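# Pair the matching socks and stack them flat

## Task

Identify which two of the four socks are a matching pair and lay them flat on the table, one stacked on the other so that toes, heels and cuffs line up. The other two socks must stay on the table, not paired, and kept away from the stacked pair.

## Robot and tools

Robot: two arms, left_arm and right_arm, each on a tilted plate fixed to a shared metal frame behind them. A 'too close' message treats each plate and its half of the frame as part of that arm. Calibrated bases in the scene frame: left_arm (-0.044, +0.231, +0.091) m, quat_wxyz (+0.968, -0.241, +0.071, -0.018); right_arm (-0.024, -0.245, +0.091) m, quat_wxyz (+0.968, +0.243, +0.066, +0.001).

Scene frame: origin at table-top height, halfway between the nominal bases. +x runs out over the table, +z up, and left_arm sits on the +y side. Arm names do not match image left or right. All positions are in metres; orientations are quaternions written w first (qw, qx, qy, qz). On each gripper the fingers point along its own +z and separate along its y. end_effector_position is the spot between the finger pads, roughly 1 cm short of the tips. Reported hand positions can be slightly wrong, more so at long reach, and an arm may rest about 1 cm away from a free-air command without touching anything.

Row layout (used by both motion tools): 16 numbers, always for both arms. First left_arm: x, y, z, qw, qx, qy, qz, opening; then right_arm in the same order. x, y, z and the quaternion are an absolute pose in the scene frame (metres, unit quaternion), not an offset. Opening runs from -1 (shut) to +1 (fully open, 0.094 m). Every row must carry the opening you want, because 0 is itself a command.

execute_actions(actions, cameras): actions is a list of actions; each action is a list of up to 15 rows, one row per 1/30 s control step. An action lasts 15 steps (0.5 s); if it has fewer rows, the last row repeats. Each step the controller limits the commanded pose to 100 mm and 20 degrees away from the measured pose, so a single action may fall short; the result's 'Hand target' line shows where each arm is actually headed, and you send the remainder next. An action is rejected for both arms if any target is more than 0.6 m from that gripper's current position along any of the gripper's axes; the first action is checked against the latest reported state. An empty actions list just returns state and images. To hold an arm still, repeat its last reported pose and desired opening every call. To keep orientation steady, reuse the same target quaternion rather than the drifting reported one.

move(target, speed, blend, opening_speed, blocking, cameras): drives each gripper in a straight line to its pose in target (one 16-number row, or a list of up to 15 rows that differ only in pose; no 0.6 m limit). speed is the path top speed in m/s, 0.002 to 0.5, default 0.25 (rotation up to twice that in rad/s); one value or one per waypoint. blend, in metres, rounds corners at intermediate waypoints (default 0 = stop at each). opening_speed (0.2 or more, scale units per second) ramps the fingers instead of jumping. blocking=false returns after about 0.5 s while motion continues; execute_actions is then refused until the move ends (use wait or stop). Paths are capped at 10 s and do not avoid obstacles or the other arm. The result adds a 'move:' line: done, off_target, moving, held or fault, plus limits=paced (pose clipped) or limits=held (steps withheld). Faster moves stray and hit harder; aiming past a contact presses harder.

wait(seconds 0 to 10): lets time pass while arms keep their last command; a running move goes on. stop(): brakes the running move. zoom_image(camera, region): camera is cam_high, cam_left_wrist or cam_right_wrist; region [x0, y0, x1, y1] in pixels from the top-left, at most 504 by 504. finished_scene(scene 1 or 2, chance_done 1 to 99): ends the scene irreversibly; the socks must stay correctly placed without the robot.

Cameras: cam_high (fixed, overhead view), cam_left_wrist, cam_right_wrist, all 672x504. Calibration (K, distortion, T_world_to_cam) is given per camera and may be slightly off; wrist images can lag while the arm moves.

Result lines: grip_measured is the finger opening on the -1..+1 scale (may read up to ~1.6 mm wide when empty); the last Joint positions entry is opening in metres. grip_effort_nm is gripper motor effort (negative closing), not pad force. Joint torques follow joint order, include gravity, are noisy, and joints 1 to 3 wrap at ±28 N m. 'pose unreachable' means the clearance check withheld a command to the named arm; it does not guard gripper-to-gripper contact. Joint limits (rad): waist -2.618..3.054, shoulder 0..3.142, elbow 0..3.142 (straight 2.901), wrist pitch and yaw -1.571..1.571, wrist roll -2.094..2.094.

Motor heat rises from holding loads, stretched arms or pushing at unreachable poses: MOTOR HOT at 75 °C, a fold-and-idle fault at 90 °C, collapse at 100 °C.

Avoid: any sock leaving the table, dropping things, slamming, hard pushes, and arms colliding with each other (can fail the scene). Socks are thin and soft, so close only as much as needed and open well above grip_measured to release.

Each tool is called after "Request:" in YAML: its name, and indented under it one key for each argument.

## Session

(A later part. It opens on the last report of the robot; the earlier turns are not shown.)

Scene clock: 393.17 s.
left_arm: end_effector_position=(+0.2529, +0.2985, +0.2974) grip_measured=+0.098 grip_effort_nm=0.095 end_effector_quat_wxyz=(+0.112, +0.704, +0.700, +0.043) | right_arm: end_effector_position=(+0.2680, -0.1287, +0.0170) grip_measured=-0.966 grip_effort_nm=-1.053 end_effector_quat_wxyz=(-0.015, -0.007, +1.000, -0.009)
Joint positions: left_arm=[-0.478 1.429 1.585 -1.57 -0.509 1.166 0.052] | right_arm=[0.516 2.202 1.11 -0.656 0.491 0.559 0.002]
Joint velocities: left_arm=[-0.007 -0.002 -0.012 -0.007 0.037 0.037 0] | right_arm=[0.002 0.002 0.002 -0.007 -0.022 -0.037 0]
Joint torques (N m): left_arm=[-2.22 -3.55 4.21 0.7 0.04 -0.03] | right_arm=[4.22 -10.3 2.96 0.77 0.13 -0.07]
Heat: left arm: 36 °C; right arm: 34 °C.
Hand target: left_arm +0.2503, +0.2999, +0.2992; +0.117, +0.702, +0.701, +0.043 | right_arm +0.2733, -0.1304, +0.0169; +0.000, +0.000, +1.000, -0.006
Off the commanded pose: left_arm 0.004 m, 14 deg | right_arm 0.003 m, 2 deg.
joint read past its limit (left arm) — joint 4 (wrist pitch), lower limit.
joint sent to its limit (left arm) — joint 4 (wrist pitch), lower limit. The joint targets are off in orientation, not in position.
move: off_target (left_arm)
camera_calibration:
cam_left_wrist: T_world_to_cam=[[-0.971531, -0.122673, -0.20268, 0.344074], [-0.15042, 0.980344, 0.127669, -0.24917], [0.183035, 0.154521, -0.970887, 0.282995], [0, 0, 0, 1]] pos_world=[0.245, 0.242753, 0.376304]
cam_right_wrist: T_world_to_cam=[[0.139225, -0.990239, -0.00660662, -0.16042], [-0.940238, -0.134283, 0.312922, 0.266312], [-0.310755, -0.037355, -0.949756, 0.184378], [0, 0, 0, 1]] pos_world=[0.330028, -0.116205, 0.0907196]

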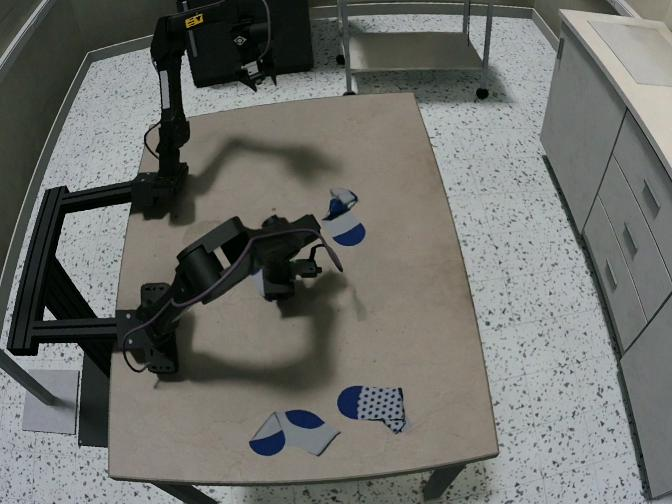

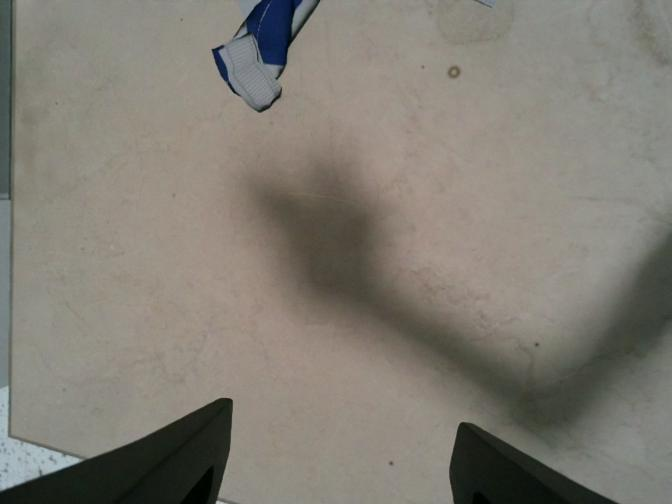

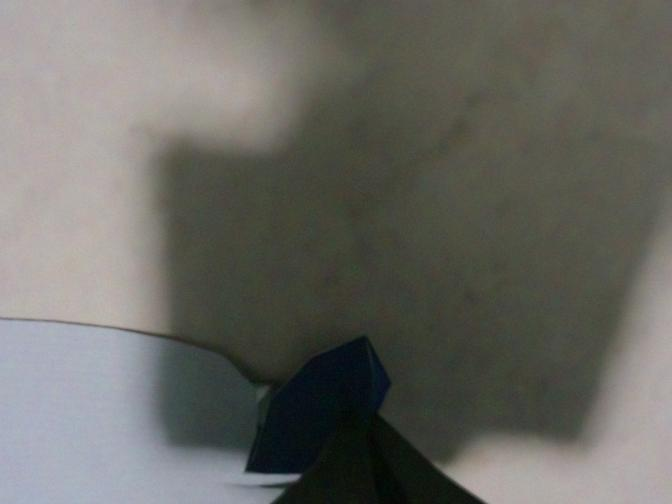

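Request:
move:
  target:
    - [0.25, 0.30, 0.30, 0.0, 0.7071, 0.7071, 0.0, 0.1, 0.272, -0.135, 0.022, 0, 0, 0.924, 0.383, -1]
  speed: 0.1
  cameras: ["cam_right_wrist"]

Request:
move:
  target: [0.25, 0.30, 0.30, 0.0, 0.7071, 0.7071, 0.0, 0.1, 0.272, -0.138, 0.022, 0, 0, 0.924, 0.383, -0.5]
  opening_speed: 0.5
  cameras: ["cam_right_wrist"]

Request:
move:
  target:
    - [0.25, 0.30, 0.30, 0.0, 0.7071, 0.7071, 0.0, 0.1, 0.272, -0.18, 0.06, 0, 0, 0.924, 0.383, -0.5]
    - [0.25, 0.30, 0.30, 0.0, 0.7071, 0.7071, 0.0, 0.1, 0.25, -0.25, 0.30, 0.1, -0.1, 0.98, 0.1, -0.5]
  speed: [0.1,0.25]
  cameras: ["cam_high","cam_right_wrist"]

Scene clock: 405.47 s.
left_arm: end_effector_position=(+0.2529, +0.2985, +0.2974) grip_measured=+0.098 grip_effort_nm=0.095 end_effector_quat_wxyz=(+0.112, +0.704, +0.700, +0.043) | right_arm: end_effector_position=(+0.2715, -0.1386, +0.0169) grip_measured=-0.966 grip_effort_nm=-1.053 end_effector_quat_wxyz=(-0.016, +0.005, +0.929, +0.370)
Joint positions: left_arm=[-0.478 1.429 1.585 -1.57 -0.509 1.166 0.052] | right_arm=[0.068 1.981 0.846 -0.323 -0.261 0.053 0.002]
Joint velocities: left_arm=[-0.007 -0.007 -0.002 0.007 -0.095 -0.007 0] | right_arm=[0.002 0.007 -0.012 -0.037 0.007 0.007 -0.001]
Joint torques (N m): left_arm=[-2.04 -3.64 4.29 0.66 -0.02 -0.07] | right_arm=[3.84 -8.95 2.26 0.58 -0.6 -0.13]
Heat: left arm: 36 °C; right arm: 35 °C.
Hand target: left_arm +0.2503, +0.2999, +0.2992; +0.117, +0.702, +0.701, +0.043 | right_arm +0.2718, -0.1376, +0.0194; -0.008, +0.002, +0.926, +0.378
Off the commanded pose: left_arm 0.004 m, 14 deg | right_arm 0.006 m, 2 deg.
joint read past its limit (left arm) — joint 4 (wrist pitch), lower limit.
joint sent to its limit (left arm) — joint 4 (wrist pitch), lower limit. The joint targets are off in orientation, not in position.
move: off_target (left_arm)
camera_calibration:
cam_right_wrist: T_world_to_cam=[[0.104551, -0.705372, -0.701085, -0.110131], [-0.945798, -0.288462, 0.149181, 0.251257], [-0.307465, 0.647488, -0.697298, 0.274747], [0, 0, 0, 1]] pos_world=[0.333628, -0.183101, 0.0768861]
Images, in order (width x height): cam_right_wrist 672x504.

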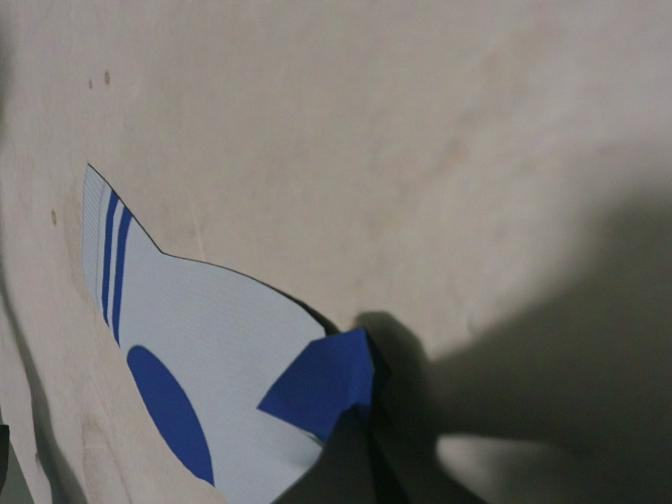

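Scene clock: 406.67 s.
left_arm: end_effector_position=(+0.2529, +0.2985, +0.2974) grip_measured=+0.098 grip_effort_nm=0.100 end_effector_quat_wxyz=(+0.112, +0.704, +0.700, +0.043) | right_arm: end_effector_position=(+0.2686, -0.1352, +0.0190) grip_measured=-0.502 grip_effort_nm=0.100 end_effector_quat_wxyz=(-0.015, +0.001, +0.924, +0.381)
Joint positions: left_arm=[-0.478 1.429 1.585 -1.57 -0.509 1.166 0.052] | right_arm=[0.068 1.979 0.834 -0.313 -0.285 0.045 0.023]
Joint velocities: left_arm=[0.002 0.002 -0.007 0.007 -0.022 -0.066 0] | right_arm=[-0.017 -0.002 -0.007 0.007 -0.037 -0.095 0]
Joint torques (N m): left_arm=[-2.14 -3.58 4.3 0.71 0.02 0.01] | right_arm=[3.62 -9.88 2.18 0.6 -0.45 -0.11]
Heat: left arm: 36 °C; right arm: 35 °C.
Hand target: left_arm +0.2503, +0.2999, +0.2992; +0.117, +0.702, +0.701, +0.043 | right_arm +0.2718, -0.1380, +0.0219; -0.001, +0.000, +0.924, +0.383
Off the commanded pose: left_arm 0.004 m, 14 deg | right_arm 0.005 m, 2 deg.
joint read past its limit (left arm) — joint 4 (wrist pitch), lower limit.
joint sent to its limit (left arm) — joint 4 (wrist pitch), lower limit. The joint targets are off in orientation, not in position.
move: off_target (left_arm)
camera_calibration:
cam_right_wrist: T_world_to_cam=[[0.111861, -0.687559, -0.71746, -0.105174], [-0.944751, -0.297442, 0.137747, 0.247921], [-0.308112, 0.662413, -0.682844, 0.275042], [0, 0, 0, 1]] pos_world=[0.330733, -0.180763, 0.0782023]
Images, in order (width x height): cam_right_wrist 672x504.

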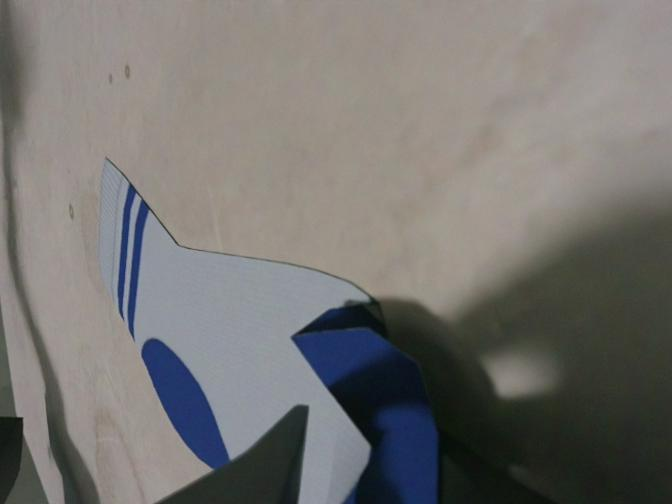

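Scene clock: 410.17 s.
left_arm: end_effector_position=(+0.2529, +0.2985, +0.2974) grip_measured=+0.098 grip_effort_nm=0.095 end_effector_quat_wxyz=(+0.112, +0.704, +0.700, +0.043) | right_arm: end_effector_position=(+0.2484, -0.2493, +0.3003) grip_measured=-0.502 grip_effort_nm=0.090 end_effector_quat_wxyz=(+0.107, -0.094, +0.984, +0.110)
Joint positions: left_arm=[-0.478 1.429 1.585 -1.57 -0.509 1.166 0.052] | right_arm=[0.654 1.443 1.495 -1.503 0.388 0.379 0.023]
Joint velocities: left_arm=[-0.012 -0.002 -0.002 -0.051 0.037 0.037 0] | right_arm=[-0.002 -0.002 0.032 -0.007 0.037 -0.037 0]
Joint torques (N m): left_arm=[-1.99 -3.44 4.18 0.69 0.02 -0.08] | right_arm=[3.49 -2.39 6.68 0.72 0.02 0.11]
Heat: left arm: 36 °C; right arm: 34 °C.
Hand target: left_arm +0.2503, +0.2999, +0.2992; +0.117, +0.702, +0.701, +0.043 | right_arm +0.2473, -0.2501, +0.3043; +0.107, -0.097, +0.984, +0.107
Off the commanded pose: left_arm 0.004 m, 14 deg | right_arm 0.002 m, 2 deg.
joint read past its limit (left arm) — joint 4 (wrist pitch), lower limit.
joint sent to its limit (left arm) — joint 4 (wrist pitch), lower limit. The joint targets are off in orientation, not in position.
move: off_target (left_arm)
camera_calibration:
cam_right_wrist: T_world_to_cam=[[0.33204, -0.924709, -0.186178, -0.252825], [-0.939289, -0.34224, 0.024658, 0.177575], [-0.0865191, 0.166688, -0.982207, 0.447769], [0, 0, 0, 1]] pos_world=[0.289483, -0.247654, 0.388352]
Images, in order (width x height): cam_high 672x504, cam_right_wrist 672x504.

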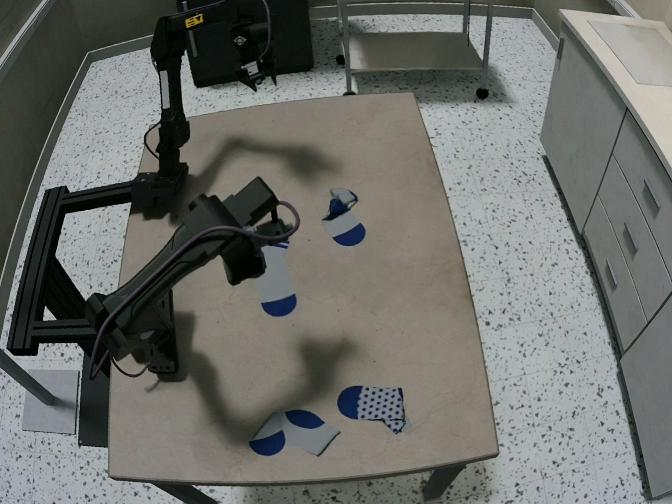

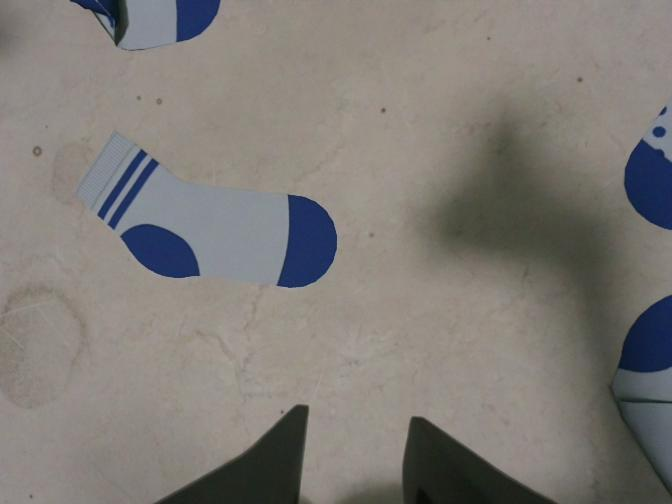

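Request:
move:
  target:
    - [0.25, 0.30, 0.30, 0.0, 0.7071, 0.7071, 0.0, 0.1, 0.42, 0.002, 0.1, 0, 0, 1, 0.0, -0.25]
    - [0.25, 0.30, 0.30, 0.0, 0.7071, 0.7071, 0.0, 0.1, 0.42, 0.002, 0.04, 0, 0, 1, 0.0, -0.25]
  speed: [0.25,0.1]
  cameras: ["cam_right_wrist"]

Scene clock: 422.53 s.
left_arm: end_effector_position=(+0.2529, +0.2985, +0.2974) grip_measured=+0.098 grip_effort_nm=0.100 end_effector_quat_wxyz=(+0.112, +0.704, +0.700, +0.043) | right_arm: end_effector_position=(+0.4273, -0.0008, +0.0559) grip_measured=-0.252 grip_effort_nm=0.095 end_effector_quat_wxyz=(+0.009, +0.010, +1.000, +0.009)
Joint positions: left_arm=[-0.478 1.429 1.585 -1.57 -0.509 1.166 0.052] | right_arm=[0.592 3.04 2.773 -1.452 0.476 0.644 0.035]
Joint velocities: left_arm=[-0.002 0.007 -0.002 -0.022 -0.022 0.022 -0.001] | right_arm=[-0.002 -0.012 -0.012 0.007 0.022 -0.125 0]
Joint torques (N m): left_arm=[-2.07 -3.64 4.26 0.68 0.03 -0.04] | right_arm=[7.3 -12.81 4.18 0.61 0.09 -0.08]
Heat: left arm: 36 °C; right arm: 34 °C.
Hand target: left_arm +0.2503, +0.2999, +0.2992; +0.117, +0.702, +0.701, +0.043 | right_arm +0.4201, +0.0034, +0.0398; +0.001, -0.002, +1.000, -0.002
Off the commanded pose: left_arm 0.004 m, 14 deg | right_arm 0.018 m, 2 deg.
joint read past its limit (left arm) — joint 4 (wrist pitch), lower limit.
joint sent to its limit (left arm) — joint 4 (wrist pitch), lower limit. The joint targets are off in orientation, not in position.
move: off_target (left_arm, right_arm)
camera_calibration:
cam_right_wrist: T_world_to_cam=[[0.107631, -0.993509, -0.0368255, -0.0404638], [-0.958241, -0.113539, 0.262457, 0.431628], [-0.264935, 0.00703919, -0.964241, 0.256901], [0, 0, 0, 1]] pos_world=[0.486021, 0.00699689, 0.13294]
Images, in order (width x height): cam_right_wrist 672x504.

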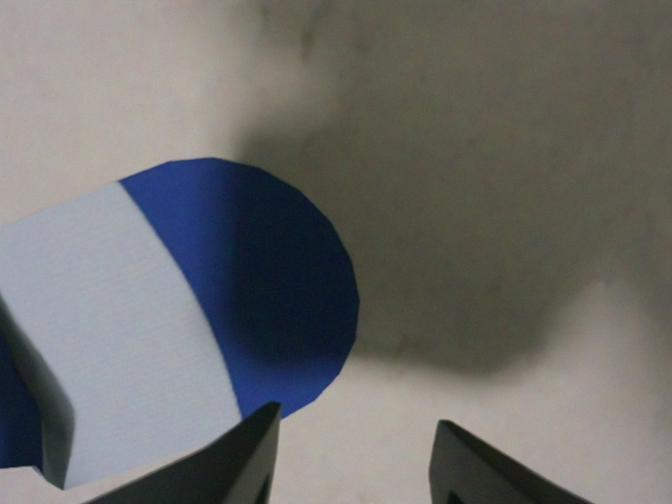

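Request:
move:
  target:
    - [0.25, 0.30, 0.30, 0.0, 0.7071, 0.7071, 0.0, 0.1, 0.452, 0.02, 0.035, 0, -0.276, 0.961, 0, -0.25]
  speed: [0.1]
  cameras: ["cam_right_wrist"]

Scene clock: 433.13 s.
left_arm: end_effector_position=(+0.2529, +0.2985, +0.2974) grip_measured=+0.098 grip_effort_nm=0.090 end_effector_quat_wxyz=(+0.112, +0.704, +0.700, +0.043) | right_arm: end_effector_position=(+0.4491, +0.0150, +0.0447) grip_measured=-0.252 grip_effort_nm=0.095 end_effector_quat_wxyz=(+0.054, -0.274, +0.960, +0.021)
Joint positions: left_arm=[-0.478 1.429 1.585 -1.57 -0.509 1.166 0.052] | right_arm=[0.582 3.103 2.854 -1.363 0.476 0.011 0.035]
Joint velocities: left_arm=[-0.022 -0.002 -0.007 0.007 -0.007 -0.022 0] | right_arm=[0.002 -0.012 -0.022 0.022 -0.095 -0.066 0]
Joint torques (N m): left_arm=[-2.1 -3.6 4.29 0.67 0.04 -0.02] | right_arm=[7.13 -12.66 7.65 0.78 0.06 -0.08]
Heat: left arm: 36 °C; right arm: 36 °C.
Hand target: left_arm +0.2503, +0.2999, +0.2992; +0.117, +0.702, +0.701, +0.043 | right_arm +0.4508, +0.0191, +0.0356; +0.058, -0.274, +0.960, +0.019
Off the commanded pose: left_arm 0.004 m, 14 deg | right_arm 0.011 m, 7 deg.
elbow stopped short (right arm): the move would have taken joint 3 (elbow) straighter than the controller allows.
joint read past its limit (left arm) — joint 4 (wrist pitch), lower limit.
joint sent to its limit (left arm) — joint 4 (wrist pitch), lower limit. The joint targets are off in orientation, not in position.
move: off_target (left_arm, right_arm)
camera_calibration:
cam_right_wrist: T_world_to_cam=[[0.632011, -0.774795, -0.0159518, -0.267292], [-0.762013, -0.625068, 0.169192, 0.380994], [-0.14106, -0.0947758, -0.985454, 0.198619], [0, 0, 0, 1]] pos_world=[0.487271, 0.0498753, 0.127005]
Images, in order (width x height): cam_right_wrist 672x504.

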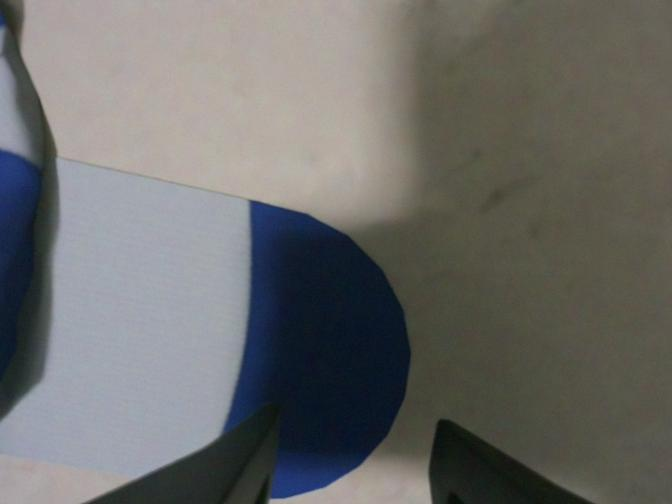

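Request:
move:
  target:
    - [0.25, 0.30, 0.30, 0.0, 0.7071, 0.7071, 0.0, 0.1, 0.449, 0.025, -0.015, 0, -0.276, 0.961, 0, -0.25]
  speed: [0.05]
  cameras: ["cam_right_wrist"]

Scene clock: 438.93 s.
left_arm: end_effector_position=(+0.2529, +0.2985, +0.2974) grip_measured=+0.098 grip_effort_nm=0.090 end_effector_quat_wxyz=(+0.112, +0.704, +0.700, +0.043) | right_arm: end_effector_position=(+0.4570, +0.0190, +0.0209) grip_measured=-0.252 grip_effort_nm=0.090 end_effector_quat_wxyz=(+0.065, -0.271, +0.960, +0.022)
Joint positions: left_arm=[-0.478 1.429 1.585 -1.57 -0.509 1.166 0.052] | right_arm=[0.56 3.101 2.764 -1.239 0.481 -0.02 0.035]
Joint velocities: left_arm=[-0.002 0.002 0.007 0.007 0.051 -0.051 -0.001] | right_arm=[-0.002 0.002 -0.002 0.022 -0.066 -0.066 0]
Joint torques (N m): left_arm=[-2 -3.6 4.27 0.69 0.02 -0.07] | right_arm=[6.23 -12.04 2.56 1.26 0.02 -0.06]
Heat: left arm: 36 °C; right arm: 36 °C.
Hand target: left_arm +0.2503, +0.2999, +0.2992; +0.117, +0.702, +0.701, +0.043 | right_arm +0.4467, +0.0224, -0.0125; +0.048, -0.276, +0.960, +0.016
Off the commanded pose: left_arm 0.004 m, 14 deg | right_arm 0.037 m, 8 deg.
joint read past its limit (left arm) — joint 4 (wrist pitch), lower limit.
joint sent to its limit (left arm) — joint 4 (wrist pitch), lower limit. The joint targets are off in orientation, not in position.
joint sent to its limit (right arm) — joint 2 (shoulder), upper limit. The joint targets are off in position and orientation.
move: off_target (left_arm, right_arm)
camera_calibration:
cam_right_wrist: T_world_to_cam=[[0.627947, -0.778196, -0.00967364, -0.267796], [-0.76872, -0.622145, 0.148341, 0.396994], [-0.121457, -0.0857138, -0.988889, 0.167522], [0, 0, 0, 1]] pos_world=[0.493686, 0.0529487, 0.104179]
Images, in order (width x height): cam_right_wrist 672x504.

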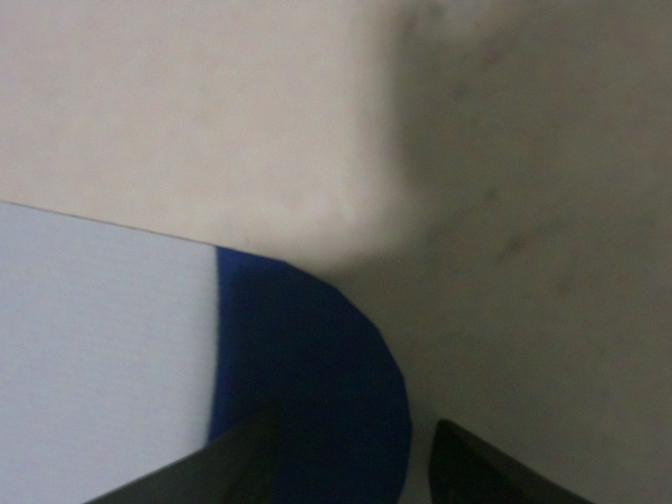

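Request:
move:
  target:
    - [0.25, 0.30, 0.30, 0.0, 0.7071, 0.7071, 0.0, 0.1, 0.446, 0.024, 0.045, 0.167, -0.272, 0.947, 0.048, -0.25]
    - [0.25, 0.30, 0.30, 0.0, 0.7071, 0.7071, 0.0, 0.1, 0.446, 0.026, -0.01, 0.167, -0.272, 0.947, 0.048, -0.25]
  speed: [0.05]
  cameras: ["cam_right_wrist"]

speed must be one number or one for each of the 2 targets, got a list of 1; nothing of the call was run

Request:
move:
  target:
    - [0.25, 0.30, 0.30, 0.0, 0.7071, 0.7071, 0.0, 0.1, 0.446, 0.024, 0.045, 0.167, -0.272, 0.947, 0.048, -0.25]
    - [0.25, 0.30, 0.30, 0.0, 0.7071, 0.7071, 0.0, 0.1, 0.446, 0.026, -0.01, 0.167, -0.272, 0.947, 0.048, -0.25]
  speed: 0.05
  cameras: ["cam_right_wrist"]

Scene clock: 453.70 s.
left_arm: end_effector_position=(+0.2529, +0.2985, +0.2974) grip_measured=+0.098 grip_effort_nm=0.095 end_effector_quat_wxyz=(+0.112, +0.704, +0.700, +0.043) | right_arm: end_effector_position=(+0.4629, +0.0312, +0.0242) grip_measured=-0.252 grip_effort_nm=0.085 end_effector_quat_wxyz=(+0.196, -0.258, +0.944, +0.061)
Joint positions: left_arm=[-0.478 1.429 1.585 -1.57 -0.509 1.166 0.052] | right_arm=[0.567 2.724 1.937 -0.484 0.457 -0.137 0.035]
Joint velocities: left_arm=[-0.002 0.002 0.002 -0.007 -0.081 -0.066 0] | right_arm=[-0.012 0.012 -0.002 0.051 0.022 -0.051 0]
Joint torques (N m): left_arm=[-1.91 -3.66 4.19 0.65 0.03 -0.08] | right_arm=[5.42 -10.95 3.7 1.22 0.02 -0.12]
Heat: left arm: 36 °C; right arm: 36 °C.
Hand target: left_arm +0.2503, +0.2999, +0.2992; +0.117, +0.702, +0.701, +0.043 | right_arm +0.4463, +0.0258, -0.0082; +0.165, -0.270, +0.947, +0.049
Off the commanded pose: left_arm 0.004 m, 14 deg | right_arm 0.039 m, 4 deg.
joint read past its limit (left arm) — joint 4 (wrist pitch), lower limit.
joint sent to its limit (left arm) — joint 4 (wrist pitch), lower limit. The joint targets are off in orientation, not in position.
move: off_target (left_arm, right_arm)
camera_calibration:
cam_right_wrist: T_world_to_cam=[[0.613925, -0.789149, 0.0184594, -0.255813], [-0.781658, -0.611024, -0.125142, 0.420899], [0.110035, 0.0623988, -0.991967, 0.0608812], [0, 0, 0, 1]] pos_world=[0.479349, 0.0515063, 0.117786]
Images, in order (width x height): cam_right_wrist 672x504.

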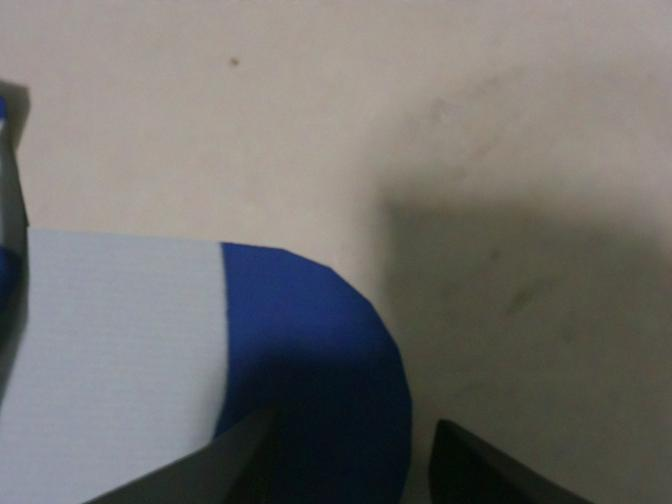

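Request:
move:
  target: [0.25,0.30,0.30,0.0,0.7071,0.7071,0.0,0.1,0.440,0.035,0.01,0.167,-0.272,0.947,0.048,-0.25]
  speed: 0.08

Scene clock: 468.63 s.
left_arm: end_effector_position=(+0.2529, +0.2985, +0.2974) grip_measured=+0.098 grip_effort_nm=0.100 end_effector_quat_wxyz=(+0.112, +0.704, +0.700, +0.043) | right_arm: end_effector_position=(+0.4618, +0.0316, +0.0248) grip_measured=-0.252 grip_effort_nm=0.085 end_effector_quat_wxyz=(+0.196, -0.252, +0.946, +0.058)
Joint positions: left_arm=[-0.478 1.429 1.585 -1.57 -0.509 1.166 0.052] | right_arm=[0.572 2.724 1.935 -0.484 0.467 -0.12 0.035]
Joint velocities: left_arm=[-0.012 -0.007 -0.012 0.007 -0.022 -0.037 -0.001] | right_arm=[0.002 -0.007 0.022 0.007 -0.007 0.022 -0.001]
Joint torques (N m): left_arm=[-2.14 -3.45 4.29 0.67 -0.01 -0.07] | right_arm=[8.06 -12.4 4.68 0.7 0.05 0.09]
Heat: left arm: 36 °C; right arm: 35 °C.
Hand target: left_arm +0.2503, +0.2999, +0.2992; +0.117, +0.702, +0.701, +0.043 | right_arm +0.4406, +0.0348, +0.0101; +0.168, -0.272, +0.946, +0.047
Off the commanded pose: left_arm 0.004 m, 14 deg | right_arm 0.027 m, 4 deg.
joint read past its limit (left arm) — joint 4 (wrist pitch), lower limit.
joint sent to its limit (left arm) — joint 4 (wrist pitch), lower limit. The joint targets are off in orientation, not in position.
move: off_target (left_arm, right_arm)
camera_calibration:
cam_left_wrist: T_world_to_cam=[[-0.971531, -0.122673, -0.20268, 0.344074], [-0.15042, 0.980344, 0.127669, -0.24917], [0.183035, 0.154521, -0.970887, 0.282995], [0, 0, 0, 1]] pos_world=[0.245, 0.242753, 0.376304]
cam_right_wrist: T_world_to_cam=[[0.602749, -0.797649, 0.0211995, -0.249464], [-0.790165, -0.60037, -0.123271, 0.423872], [0.111055, 0.0575505, -0.992147, 0.0612242], [0, 0, 0, 1]] pos_world=[0.478493, 0.0519717, 0.118283]

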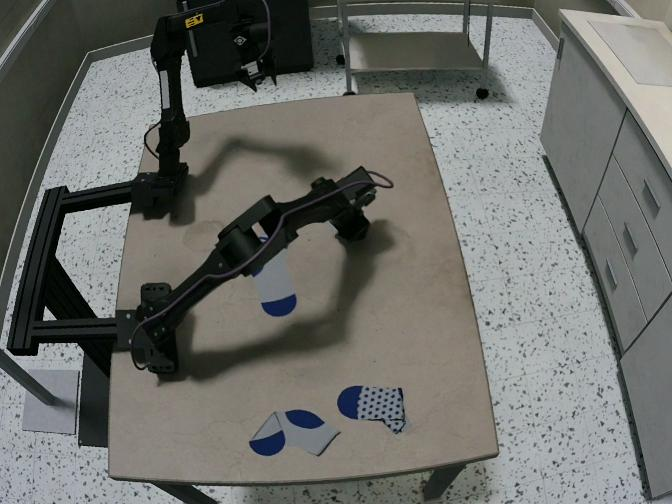

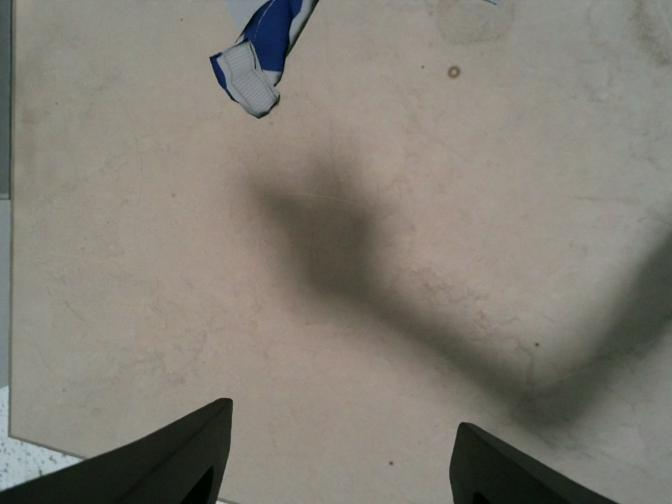

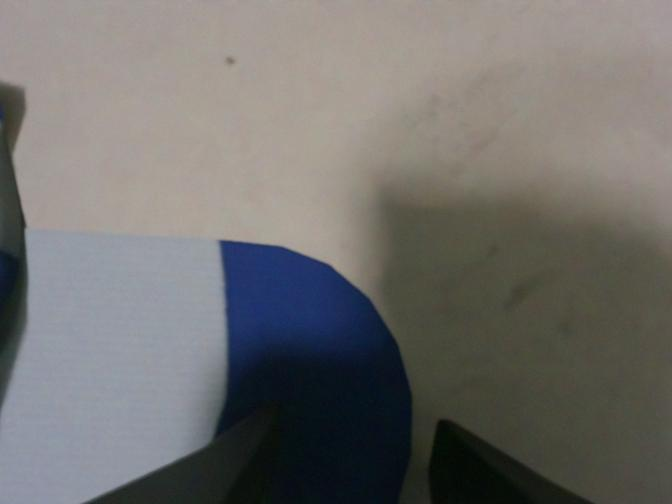

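Request:
move:
  target:
    - [0.25,0.30,0.30,0.0,0.7071,0.7071,0.0,0.1,0.436,0.045,0.06,0.167,-0.272,0.947,0.048,-0.25]
    - [0.25,0.30,0.30,0.0,0.7071,0.7071,0.0,0.1,0.440,0.048,-0.015,0.167,-0.272,0.947,0.048,-0.25]
  speed: 0.1

Request:
zoom_image:
  camera: "cam_right_wrist"
  region: [150, 200, 560, 504]

Scene clock: 476.50 s.
left_arm: end_effector_position=(+0.2529, +0.2985, +0.2974) grip_measured=+0.098 grip_effort_nm=0.095 end_effector_quat_wxyz=(+0.112, +0.704, +0.700, +0.043) | right_arm: end_effector_position=(+0.4590, +0.0490, +0.0246) grip_measured=-0.252 grip_effort_nm=0.090 end_effector_quat_wxyz=(+0.202, -0.255, +0.944, +0.059)
Joint positions: left_arm=[-0.478 1.429 1.585 -1.57 -0.509 1.166 0.052] | right_arm=[0.599 2.764 1.977 -0.485 0.473 -0.105 0.035]
Joint velocities: left_arm=[-0.022 -0.022 -0.002 0.007 0.007 -0.066 -0.001] | right_arm=[-0.022 -0.007 -0.007 0.066 -0.022 0.051 0.001]
Joint torques (N m): left_arm=[-1.96 -3.73 4.12 0.68 0.01 -0.04] | right_arm=[5.65 -9.81 4.33 1.21 -0.02 -0.11]
Heat: left arm: 36 °C; right arm: 35 °C.
Hand target: left_arm +0.2503, +0.2999, +0.2992; +0.117, +0.702, +0.701, +0.043 | right_arm +0.4389, +0.0470, -0.0134; +0.167, -0.272, +0.946, +0.048
Off the commanded pose: left_arm 0.004 m, 14 deg | right_arm 0.044 m, 5 deg.
joint read past its limit (left arm) — joint 4 (wrist pitch), lower limit.
joint sent to its limit (left arm) — joint 4 (wrist pitch), lower limit. The joint targets are off in orientation, not in position.
move: off_target (left_arm, right_arm)
camera_calibration:
cam_left_wrist: T_world_to_cam=[[-0.971531, -0.122673, -0.20268, 0.344074], [-0.15042, 0.980344, 0.127669, -0.24917], [0.183035, 0.154521, -0.970887, 0.282995], [0, 0, 0, 1]] pos_world=[0.245, 0.242753, 0.376304]
cam_right_wrist: T_world_to_cam=[[0.608213, -0.793374, 0.0251952, -0.236704], [-0.784196, -0.605487, -0.135731, 0.429927], [0.122941, 0.0627953, -0.990425, 0.0546514], [0, 0, 0, 1]] pos_world=[0.474394, 0.0690885, 0.118446]

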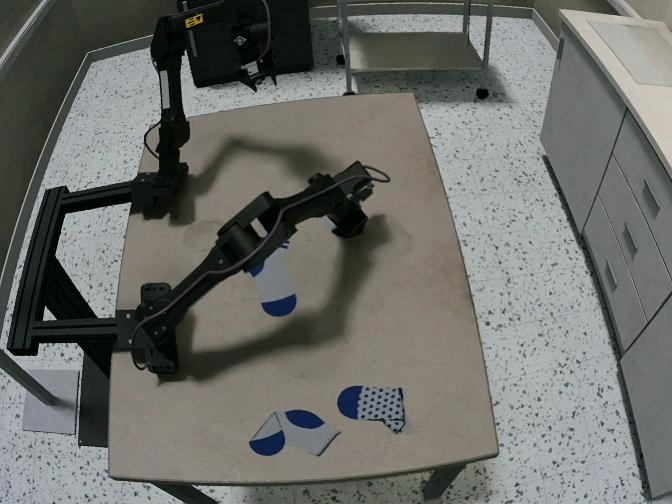

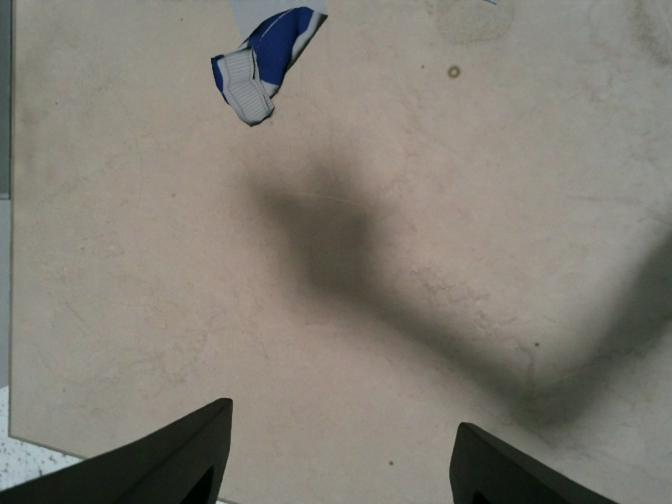

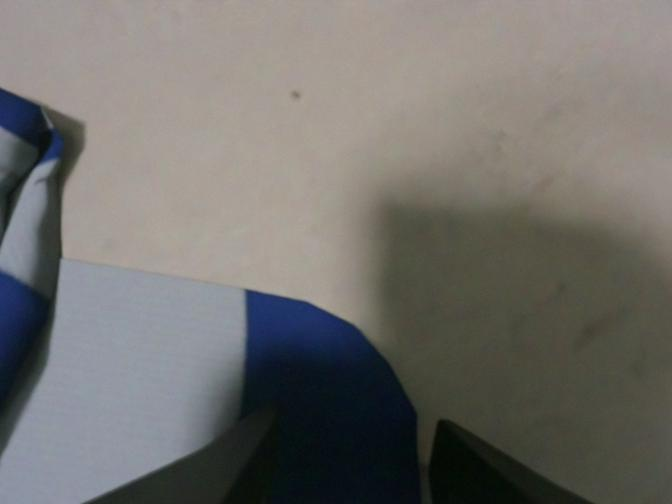

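Scaled by 1.229.

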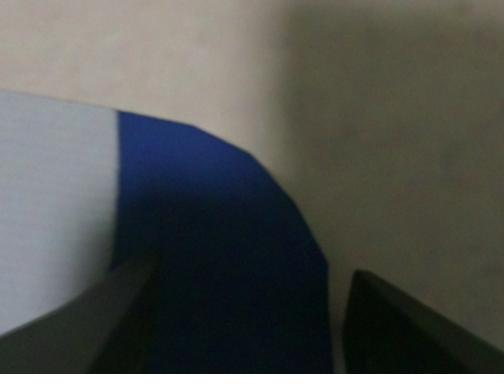

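Request:
move:
  target:
    - [0.25,0.30,0.30,0.0,0.7071,0.7071,0.0,0.1,0.440,0.043,0.08,0.167,-0.272,0.947,0.048,-0.25]
    - [0.25,0.30,0.30,0.0,0.7071,0.7071,0.0,0.1,0.428,0.056,0.08,0.167,-0.272,0.947,0.048,-0.25]
  speed: 0.1
  cameras: ["cam_right_wrist"]

Request:
move:
  target: [0.25,0.30,0.30,0.0,0.7071,0.7071,0.0,0.1,0.428,0.056,-0.015,0.167,-0.272,0.947,0.048,-0.25]
  speed: 0.1
  cameras: ["cam_right_wrist"]

Scene clock: 482.93 s.
left_arm: end_effector_position=(+0.2529, +0.2985, +0.2974) grip_measured=+0.098 grip_effort_nm=0.095 end_effector_quat_wxyz=(+0.112, +0.704, +0.700, +0.043) | right_arm: end_effector_position=(+0.4219, +0.0544, +0.0600) grip_measured=-0.252 grip_effort_nm=0.085 end_effector_quat_wxyz=(+0.154, -0.277, +0.947, +0.046)
Joint positions: left_arm=[-0.478 1.429 1.585 -1.57 -0.509 1.166 0.052] | right_arm=[0.68 2.727 2.035 -0.738 0.487 -0.002 0.035]
Joint velocities: left_arm=[0.002 -0.027 0.007 0.051 -0.007 -0.007 0.001] | right_arm=[-0.022 0.007 0.012 0.007 -0.007 0.037 -0.001]
Joint torques (N m): left_arm=[-1.99 -3.55 4.29 0.69 0 -0.04] | right_arm=[7.82 -16.08 7.68 0.76 0.07 0.11]
Heat: left arm: 36 °C; right arm: 36 °C.
Hand target: left_arm +0.2503, +0.2999, +0.2992; +0.117, +0.702, +0.701, +0.043 | right_arm +0.4274, +0.0563, +0.0798; +0.168, -0.272, +0.946, +0.049
Off the commanded pose: left_arm 0.004 m, 14 deg | right_arm 0.021 m, 2 deg.
joint read past its limit (left arm) — joint 4 (wrist pitch), lower limit.
joint sent to its limit (left arm) — joint 4 (wrist pitch), lower limit. The joint targets are off in orientation, not in position.
move: off_target (left_arm, right_arm)
camera_calibration:
cam_right_wrist: T_world_to_cam=[[0.64121, -0.767131, 0.0189712, -0.225678], [-0.766405, -0.641448, -0.0341769, 0.397294], [0.0383872, 0.00737491, -0.999236, 0.133127], [0, 0, 0, 1]] pos_world=[0.444085, 0.0807365, 0.150885]
Images, in order (width x height): cam_right_wrist 672x504.

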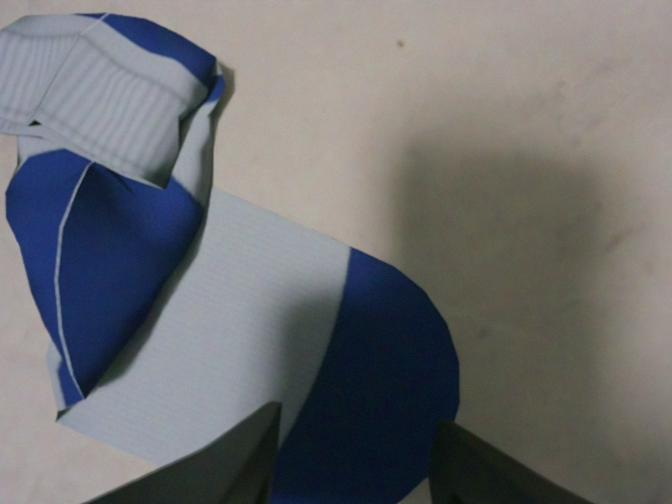

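Scene clock: 484.83 s.
left_arm: end_effector_position=(+0.2529, +0.2985, +0.2974) grip_measured=+0.098 grip_effort_nm=0.100 end_effector_quat_wxyz=(+0.112, +0.704, +0.700, +0.043) | right_arm: end_effector_position=(+0.4484, +0.0577, +0.0253) grip_measured=-0.252 grip_effort_nm=0.085 end_effector_quat_wxyz=(+0.203, -0.254, +0.944, +0.058)
Joint positions: left_arm=[-0.478 1.429 1.585 -1.57 -0.509 1.166 0.052] | right_arm=[0.624 2.764 1.953 -0.474 0.482 -0.077 0.035]
Joint velocities: left_arm=[0.007 0.012 -0.002 -0.051 -0.037 0.037 -0.001] | right_arm=[-0.002 -0.007 0.007 -0.051 -0.066 0.081 -0.001]
Joint torques (N m): left_arm=[-2.09 -3.54 4.31 0.66 0.02 -0.05] | right_arm=[5.49 -9.98 3.86 1.2 -0.05 -0.07]
Heat: left arm: 36 °C; right arm: 36 °C.
Hand target: left_arm +0.2503, +0.2999, +0.2992; +0.117, +0.702, +0.701, +0.043 | right_arm +0.4271, +0.0547, -0.0133; +0.166, -0.272, +0.947, +0.048
Off the commanded pose: left_arm 0.004 m, 14 deg | right_arm 0.045 m, 5 deg.
joint read past its limit (left arm) — joint 4 (wrist pitch), lower limit.
joint sent to its limit (left arm) — joint 4 (wrist pitch), lower limit. The joint targets are off in orientation, not in position.
move: off_target (left_arm, right_arm)
camera_calibration:
cam_right_wrist: T_world_to_cam=[[0.606568, -0.79458, 0.0267775, -0.222556], [-0.785321, -0.604068, -0.135543, 0.427404], [0.123875, 0.0611874, -0.99041, 0.055694], [0, 0, 0, 1]] pos_world=[0.463746, 0.0779351, 0.119051]
Images, in order (width x height): cam_right_wrist 672x504.

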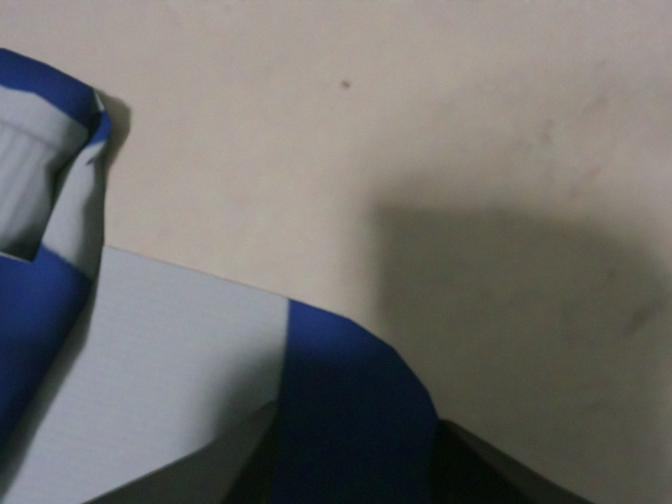

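Request:
move:
  target:
    - [0.25,0.30,0.30,0.0,0.7071,0.7071,0.0,0.1,0.428,0.056,0.065,0.167,-0.272,0.947,0.048,-0.25]
    - [0.25,0.30,0.30,0.0,0.7071,0.7071,0.0,0.1,0.424,0.066,0.065,0.167,-0.272,0.947,0.048,-0.25]
  speed: 0.1
  cameras: []

Request:
move:
  target: [0.25,0.30,0.30,0.0,0.7071,0.7071,0.0,0.1,0.424,0.066,-0.018,0.167,-0.272,0.947,0.048,-0.25]
  speed: 0.1
  cameras: ["cam_right_wrist"]

Scene clock: 491.10 s.
left_arm: end_effector_position=(+0.2529, +0.2985, +0.2974) grip_measured=+0.098 grip_effort_nm=0.090 end_effector_quat_wxyz=(+0.112, +0.704, +0.700, +0.043) | right_arm: end_effector_position=(+0.4178, +0.0625, +0.0449) grip_measured=-0.252 grip_effort_nm=0.085 end_effector_quat_wxyz=(+0.153, -0.276, +0.948, +0.045)
Joint positions: left_arm=[-0.478 1.429 1.585 -1.57 -0.509 1.166 0.052] | right_arm=[0.682 2.762 2.031 -0.701 0.488 0.004 0.035]
Joint velocities: left_arm=[0.012 -0.012 0.002 -0.022 -0.007 -0.066 0] | right_arm=[-0.002 0.012 -0.007 -0.037 -0.022 -0.007 0]
Joint torques (N m): left_arm=[-1.96 -3.67 4.11 0.68 0.02 -0.06] | right_arm=[8.03 -15.91 7.88 0.77 0.08 0.08]
Heat: left arm: 36 °C; right arm: 36 °C.
Hand target: left_arm +0.2503, +0.2999, +0.2992; +0.117, +0.702, +0.701, +0.043 | right_arm +0.4233, +0.0662, +0.0647; +0.168, -0.272, +0.946, +0.048
Off the commanded pose: left_arm 0.004 m, 14 deg | right_arm 0.021 m, 2 deg.
joint read past its limit (left arm) — joint 4 (wrist pitch), lower limit.
joint sent to its limit (left arm) — joint 4 (wrist pitch), lower limit. The joint targets are off in orientation, not in position.
move: off_target (left_arm, right_arm)
No camera images: "cameras" was empty.

Scene clock: 492.97 s.
left_arm: end_effector_position=(+0.2529, +0.2985, +0.2974) grip_measured=+0.098 grip_effort_nm=0.095 end_effector_quat_wxyz=(+0.112, +0.704, +0.700, +0.043) | right_arm: end_effector_position=(+0.4454, +0.0685, +0.0251) grip_measured=-0.252 grip_effort_nm=0.081 end_effector_quat_wxyz=(+0.205, -0.254, +0.943, +0.060)
Joint positions: left_arm=[-0.478 1.429 1.585 -1.57 -0.509 1.166 0.052] | right_arm=[0.641 2.788 1.979 -0.478 0.485 -0.059 0.035]
Joint velocities: left_arm=[0.002 0.007 -0.007 -0.051 -0.007 -0.037 -0.001] | right_arm=[0.002 0.012 0.002 -0.037 0.037 -0.051 0.001]
Joint torques (N m): left_arm=[-2.06 -3.64 4.26 0.68 0.03 -0.08] | right_arm=[5.37 -9.85 3.86 1.2 -0.06 -0.05]
Heat: left arm: 36 °C; right arm: 36 °C.
Hand target: left_arm +0.2503, +0.2999, +0.2992; +0.117, +0.702, +0.701, +0.043 | right_arm +0.4230, +0.0645, -0.0160; +0.166, -0.272, +0.947, +0.048
Off the commanded pose: left_arm 0.004 m, 14 deg | right_arm 0.048 m, 5 deg.
joint read past its limit (left arm) — joint 4 (wrist pitch), lower limit.
joint sent to its limit (left arm) — joint 4 (wrist pitch), lower limit. The joint targets are off in orientation, not in position.
move: off_target (left_arm, right_arm)
camera_calibration:
cam_right_wrist: T_world_to_cam=[[0.605633, -0.795336, 0.0255063, -0.211686], [-0.78534, -0.602573, -0.141941, 0.431614], [0.12826, 0.0659329, -0.989546, 0.0529535], [0, 0, 0, 1]] pos_world=[0.460375, 0.0882262, 0.119063]
Images, in order (width x height): cam_right_wrist 672x504.

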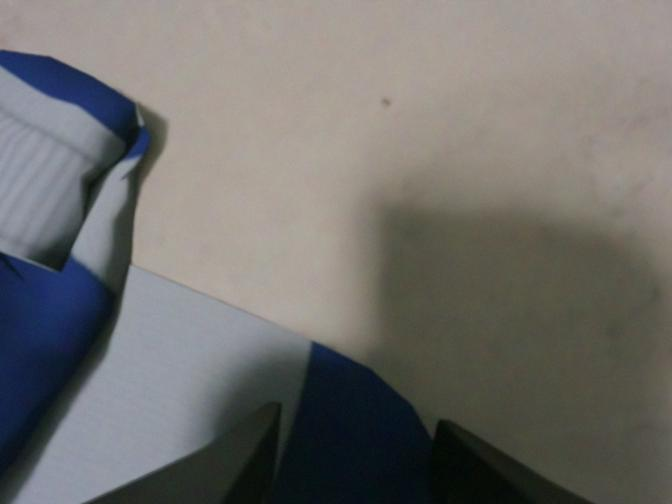

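Request:
move:
  target:
    - [0.25,0.30,0.30,0.0,0.7071,0.7071,0.0,0.1,0.424,0.066,0.065,0.167,-0.272,0.947,0.048,-0.25]
    - [0.25,0.30,0.30,0.0,0.7071,0.7071,0.0,0.1,0.405,0.062,0.065,0.167,-0.272,0.947,0.048,-0.25]
  speed: 0.1
  cameras: []

Request:
move:
  target: [0.25,0.30,0.30,0.0,0.7071,0.7071,0.0,0.1,0.405,0.062,-0.018,0.167,-0.272,0.947,0.048,-0.25]
  speed: 0.1
  cameras: ["cam_right_wrist"]

Scene clock: 499.40 s.
left_arm: end_effector_position=(+0.2529, +0.2985, +0.2974) grip_measured=+0.098 grip_effort_nm=0.090 end_effector_quat_wxyz=(+0.112, +0.704, +0.700, +0.043) | right_arm: end_effector_position=(+0.4045, +0.0596, +0.0497) grip_measured=-0.252 grip_effort_nm=0.081 end_effector_quat_wxyz=(+0.152, -0.276, +0.948, +0.045)
Joint positions: left_arm=[-0.478 1.429 1.585 -1.57 -0.509 1.166 0.052] | right_arm=[0.699 2.711 1.941 -0.674 0.491 0.025 0.035]
Joint velocities: left_arm=[-0.002 -0.012 -0.007 0.022 -0.037 0.022 0] | right_arm=[0.002 0.012 -0.002 -0.022 0.007 0.066 0]
Joint torques (N m): left_arm=[-2.1 -3.66 4.16 0.69 0.03 -0.06] | right_arm=[7.97 -16.76 4.48 1.14 0.08 0.11]
Heat: left arm: 36 °C; right arm: 37 °C.
Hand target: left_arm +0.2503, +0.2999, +0.2992; +0.117, +0.702, +0.701, +0.043 | right_arm +0.4049, +0.0625, +0.0647; +0.167, -0.272, +0.946, +0.048
Off the commanded pose: left_arm 0.004 m, 14 deg | right_arm 0.015 m, 2 deg.
joint read past its limit (left arm) — joint 4 (wrist pitch), lower limit.
joint sent to its limit (left arm) — joint 4 (wrist pitch), lower limit. The joint targets are off in orientation, not in position.
move: off_target (left_arm, right_arm)
No camera images: "cameras" was empty.

Scene clock: 501.30 s.
left_arm: end_effector_position=(+0.2529, +0.2985, +0.2974) grip_measured=+0.098 grip_effort_nm=0.095 end_effector_quat_wxyz=(+0.112, +0.704, +0.700, +0.043) | right_arm: end_effector_position=(+0.4269, +0.0659, +0.0246) grip_measured=-0.252 grip_effort_nm=0.090 end_effector_quat_wxyz=(+0.206, -0.253, +0.943, +0.061)
Joint positions: left_arm=[-0.478 1.429 1.585 -1.57 -0.509 1.166 0.052] | right_arm=[0.659 2.731 1.847 -0.41 0.489 -0.041 0.035]
Joint velocities: left_arm=[0.002 -0.002 -0.002 -0.022 0.022 -0.037 -0.001] | right_arm=[0.002 0.002 -0.017 0.037 -0.081 -0.007 0]
Joint torques (N m): left_arm=[-2.13 -3.58 4.25 0.7 0 -0.05] | right_arm=[5.07 -9.35 3.71 1.14 -0.06 -0.08]
Heat: left arm: 36 °C; right arm: 37 °C.
Hand target: left_arm +0.2503, +0.2999, +0.2992; +0.117, +0.702, +0.701, +0.043 | right_arm +0.4041, +0.0605, -0.0159; +0.166, -0.271, +0.947, +0.048
Off the commanded pose: left_arm 0.004 m, 14 deg | right_arm 0.048 m, 5 deg.
joint read past its limit (left arm) — joint 4 (wrist pitch), lower limit.
joint sent to its limit (left arm) — joint 4 (wrist pitch), lower limit. The joint targets are off in orientation, not in position.
move: off_target (left_arm, right_arm)
camera_calibration:
cam_right_wrist: T_world_to_cam=[[0.60522, -0.79569, 0.024204, -0.202323], [-0.785493, -0.601849, -0.144146, 0.415541], [0.129262, 0.0682278, -0.98926, 0.0543986], [0, 0, 0, 1]] pos_world=[0.441823, 0.0853948, 0.11861]
Images, in order (width x height): cam_right_wrist 672x504.

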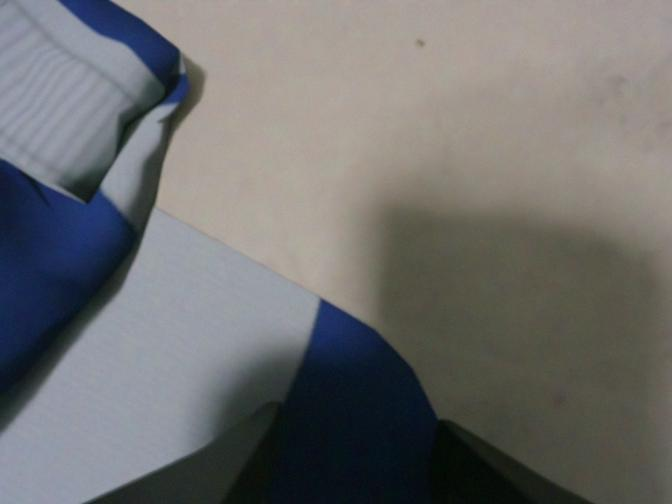

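Request:
move:
  target:
    - [0.25,0.30,0.30,0.0,0.7071,0.7071,0.0,0.1,0.405,0.062,0.08,0.167,-0.272,0.947,0.048,-0.25]
    - [0.25,0.30,0.30,0.0,0.7071,0.7071,0.0,0.1,0.39,0.06,0.09,0.174,0,0.985,0,-0.25]
  speed: 0.1
  cameras: ["cam_right_wrist"]

Scene clock: 513.03 s.
left_arm: end_effector_position=(+0.2529, +0.2985, +0.2974) grip_measured=+0.098 grip_effort_nm=0.095 end_effector_quat_wxyz=(+0.112, +0.704, +0.700, +0.043) | right_arm: end_effector_position=(+0.3951, +0.0516, +0.0916) grip_measured=-0.252 grip_effort_nm=0.081 end_effector_quat_wxyz=(+0.175, +0.008, +0.985, +0.010)
Joint positions: left_arm=[-0.478 1.429 1.585 -1.57 -0.509 1.166 0.052] | right_arm=[0.791 2.699 2.022 -0.856 0.67 0.706 0.035]
Joint velocities: left_arm=[0.002 -0.012 -0.002 0.007 0.007 -0.022 -0.001] | right_arm=[-0.032 -0.012 0.032 0.066 -0.022 0.037 0]
Joint torques (N m): left_arm=[-2.15 -3.62 4.22 0.71 0 -0.01] | right_arm=[8.02 -11.43 8.24 0.63 0.24 0.1]
Heat: left arm: 36 °C; right arm: 37 °C.
Hand target: left_arm +0.2503, +0.2999, +0.2992; +0.117, +0.702, +0.701, +0.043 | right_arm +0.3889, +0.0604, +0.0903; +0.177, -0.001, +0.984, +0.003
Off the commanded pose: left_arm 0.004 m, 14 deg | right_arm 0.010 m, 1 deg.
joint read past its limit (left arm) — joint 4 (wrist pitch), lower limit.
joint sent to its limit (left arm) — joint 4 (wrist pitch), lower limit. The joint targets are off in orientation, not in position.
move: off_target (left_arm)
camera_calibration:
cam_right_wrist: T_world_to_cam=[[0.112868, -0.993609, 0.0015232, 0.010722], [-0.991467, -0.112726, -0.0654669, 0.440497], [0.0652202, 0.00587895, -0.997854, 0.155106], [0, 0, 0, 1]] pos_world=[0.425412, 0.0593969, 0.183595]
Images, in order (width x height): cam_right_wrist 672x504.

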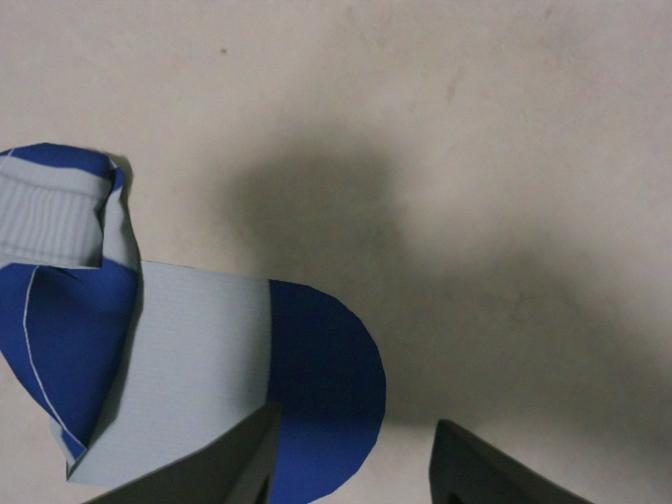

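Request:
move:
  target:
    - [0.25,0.30,0.30,0.0,0.7071,0.7071,0.0,0.1,0.36,0.067,0.07,0.087,0,0.996,0,-0.3]
    - [0.25,0.30,0.30,0.0,0.7071,0.7071,0.0,0.1,0.36,0.067,-0.018,0.087,0,0.996,0,-0.3]
  speed: 0.1
  cameras: ["cam_right_wrist"]

Scene clock: 521.47 s.
left_arm: end_effector_position=(+0.2529, +0.2985, +0.2974) grip_measured=+0.098 grip_effort_nm=0.085 end_effector_quat_wxyz=(+0.112, +0.704, +0.700, +0.043) | right_arm: end_effector_position=(+0.3746, +0.0705, +0.0219) grip_measured=-0.298 grip_effort_nm=-0.115 end_effector_quat_wxyz=(+0.108, +0.007, +0.994, +0.017)
Joint positions: left_arm=[-0.478 1.429 1.585 -1.57 -0.509 1.166 0.052] | right_arm=[0.752 2.863 2.087 -0.845 0.572 0.727 0.033]
Joint velocities: left_arm=[-0.017 0.007 -0.002 -0.022 -0.007 0.022 0] | right_arm=[-0.002 -0.007 -0.012 -0.022 0.037 -0.139 -0.001]
Joint torques (N m): left_arm=[-2.09 -3.58 4.18 0.7 0.04 -0.06] | right_arm=[4.77 -9.92 2.88 1.26 0.07 -0.09]
Heat: left arm: 36 °C; right arm: 37 °C.
Hand target: left_arm +0.2503, +0.2999, +0.2992; +0.117, +0.702, +0.701, +0.043 | right_arm +0.3590, +0.0659, -0.0169; +0.087, -0.001, +0.996, -0.002
Off the commanded pose: left_arm 0.004 m, 14 deg | right_arm 0.043 m, 3 deg.
joint read past its limit (left arm) — joint 4 (wrist pitch), lower limit.
joint sent to its limit (left arm) — joint 4 (wrist pitch), lower limit. The joint targets are off in orientation, not in position.
move: off_target (left_arm, right_arm)
camera_calibration:
cam_right_wrist: T_world_to_cam=[[0.118028, -0.992618, -0.0279031, 0.0305582], [-0.990543, -0.119668, 0.0671131, 0.414998], [-0.0699568, 0.019718, -0.997355, 0.136369], [0, 0, 0, 1]] pos_world=[0.417007, 0.0773058, 0.109009]
Images, in order (width x height): cam_right_wrist 672x504.

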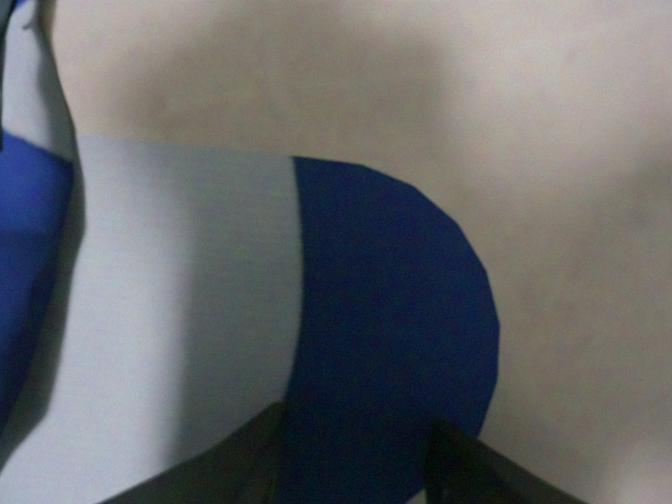

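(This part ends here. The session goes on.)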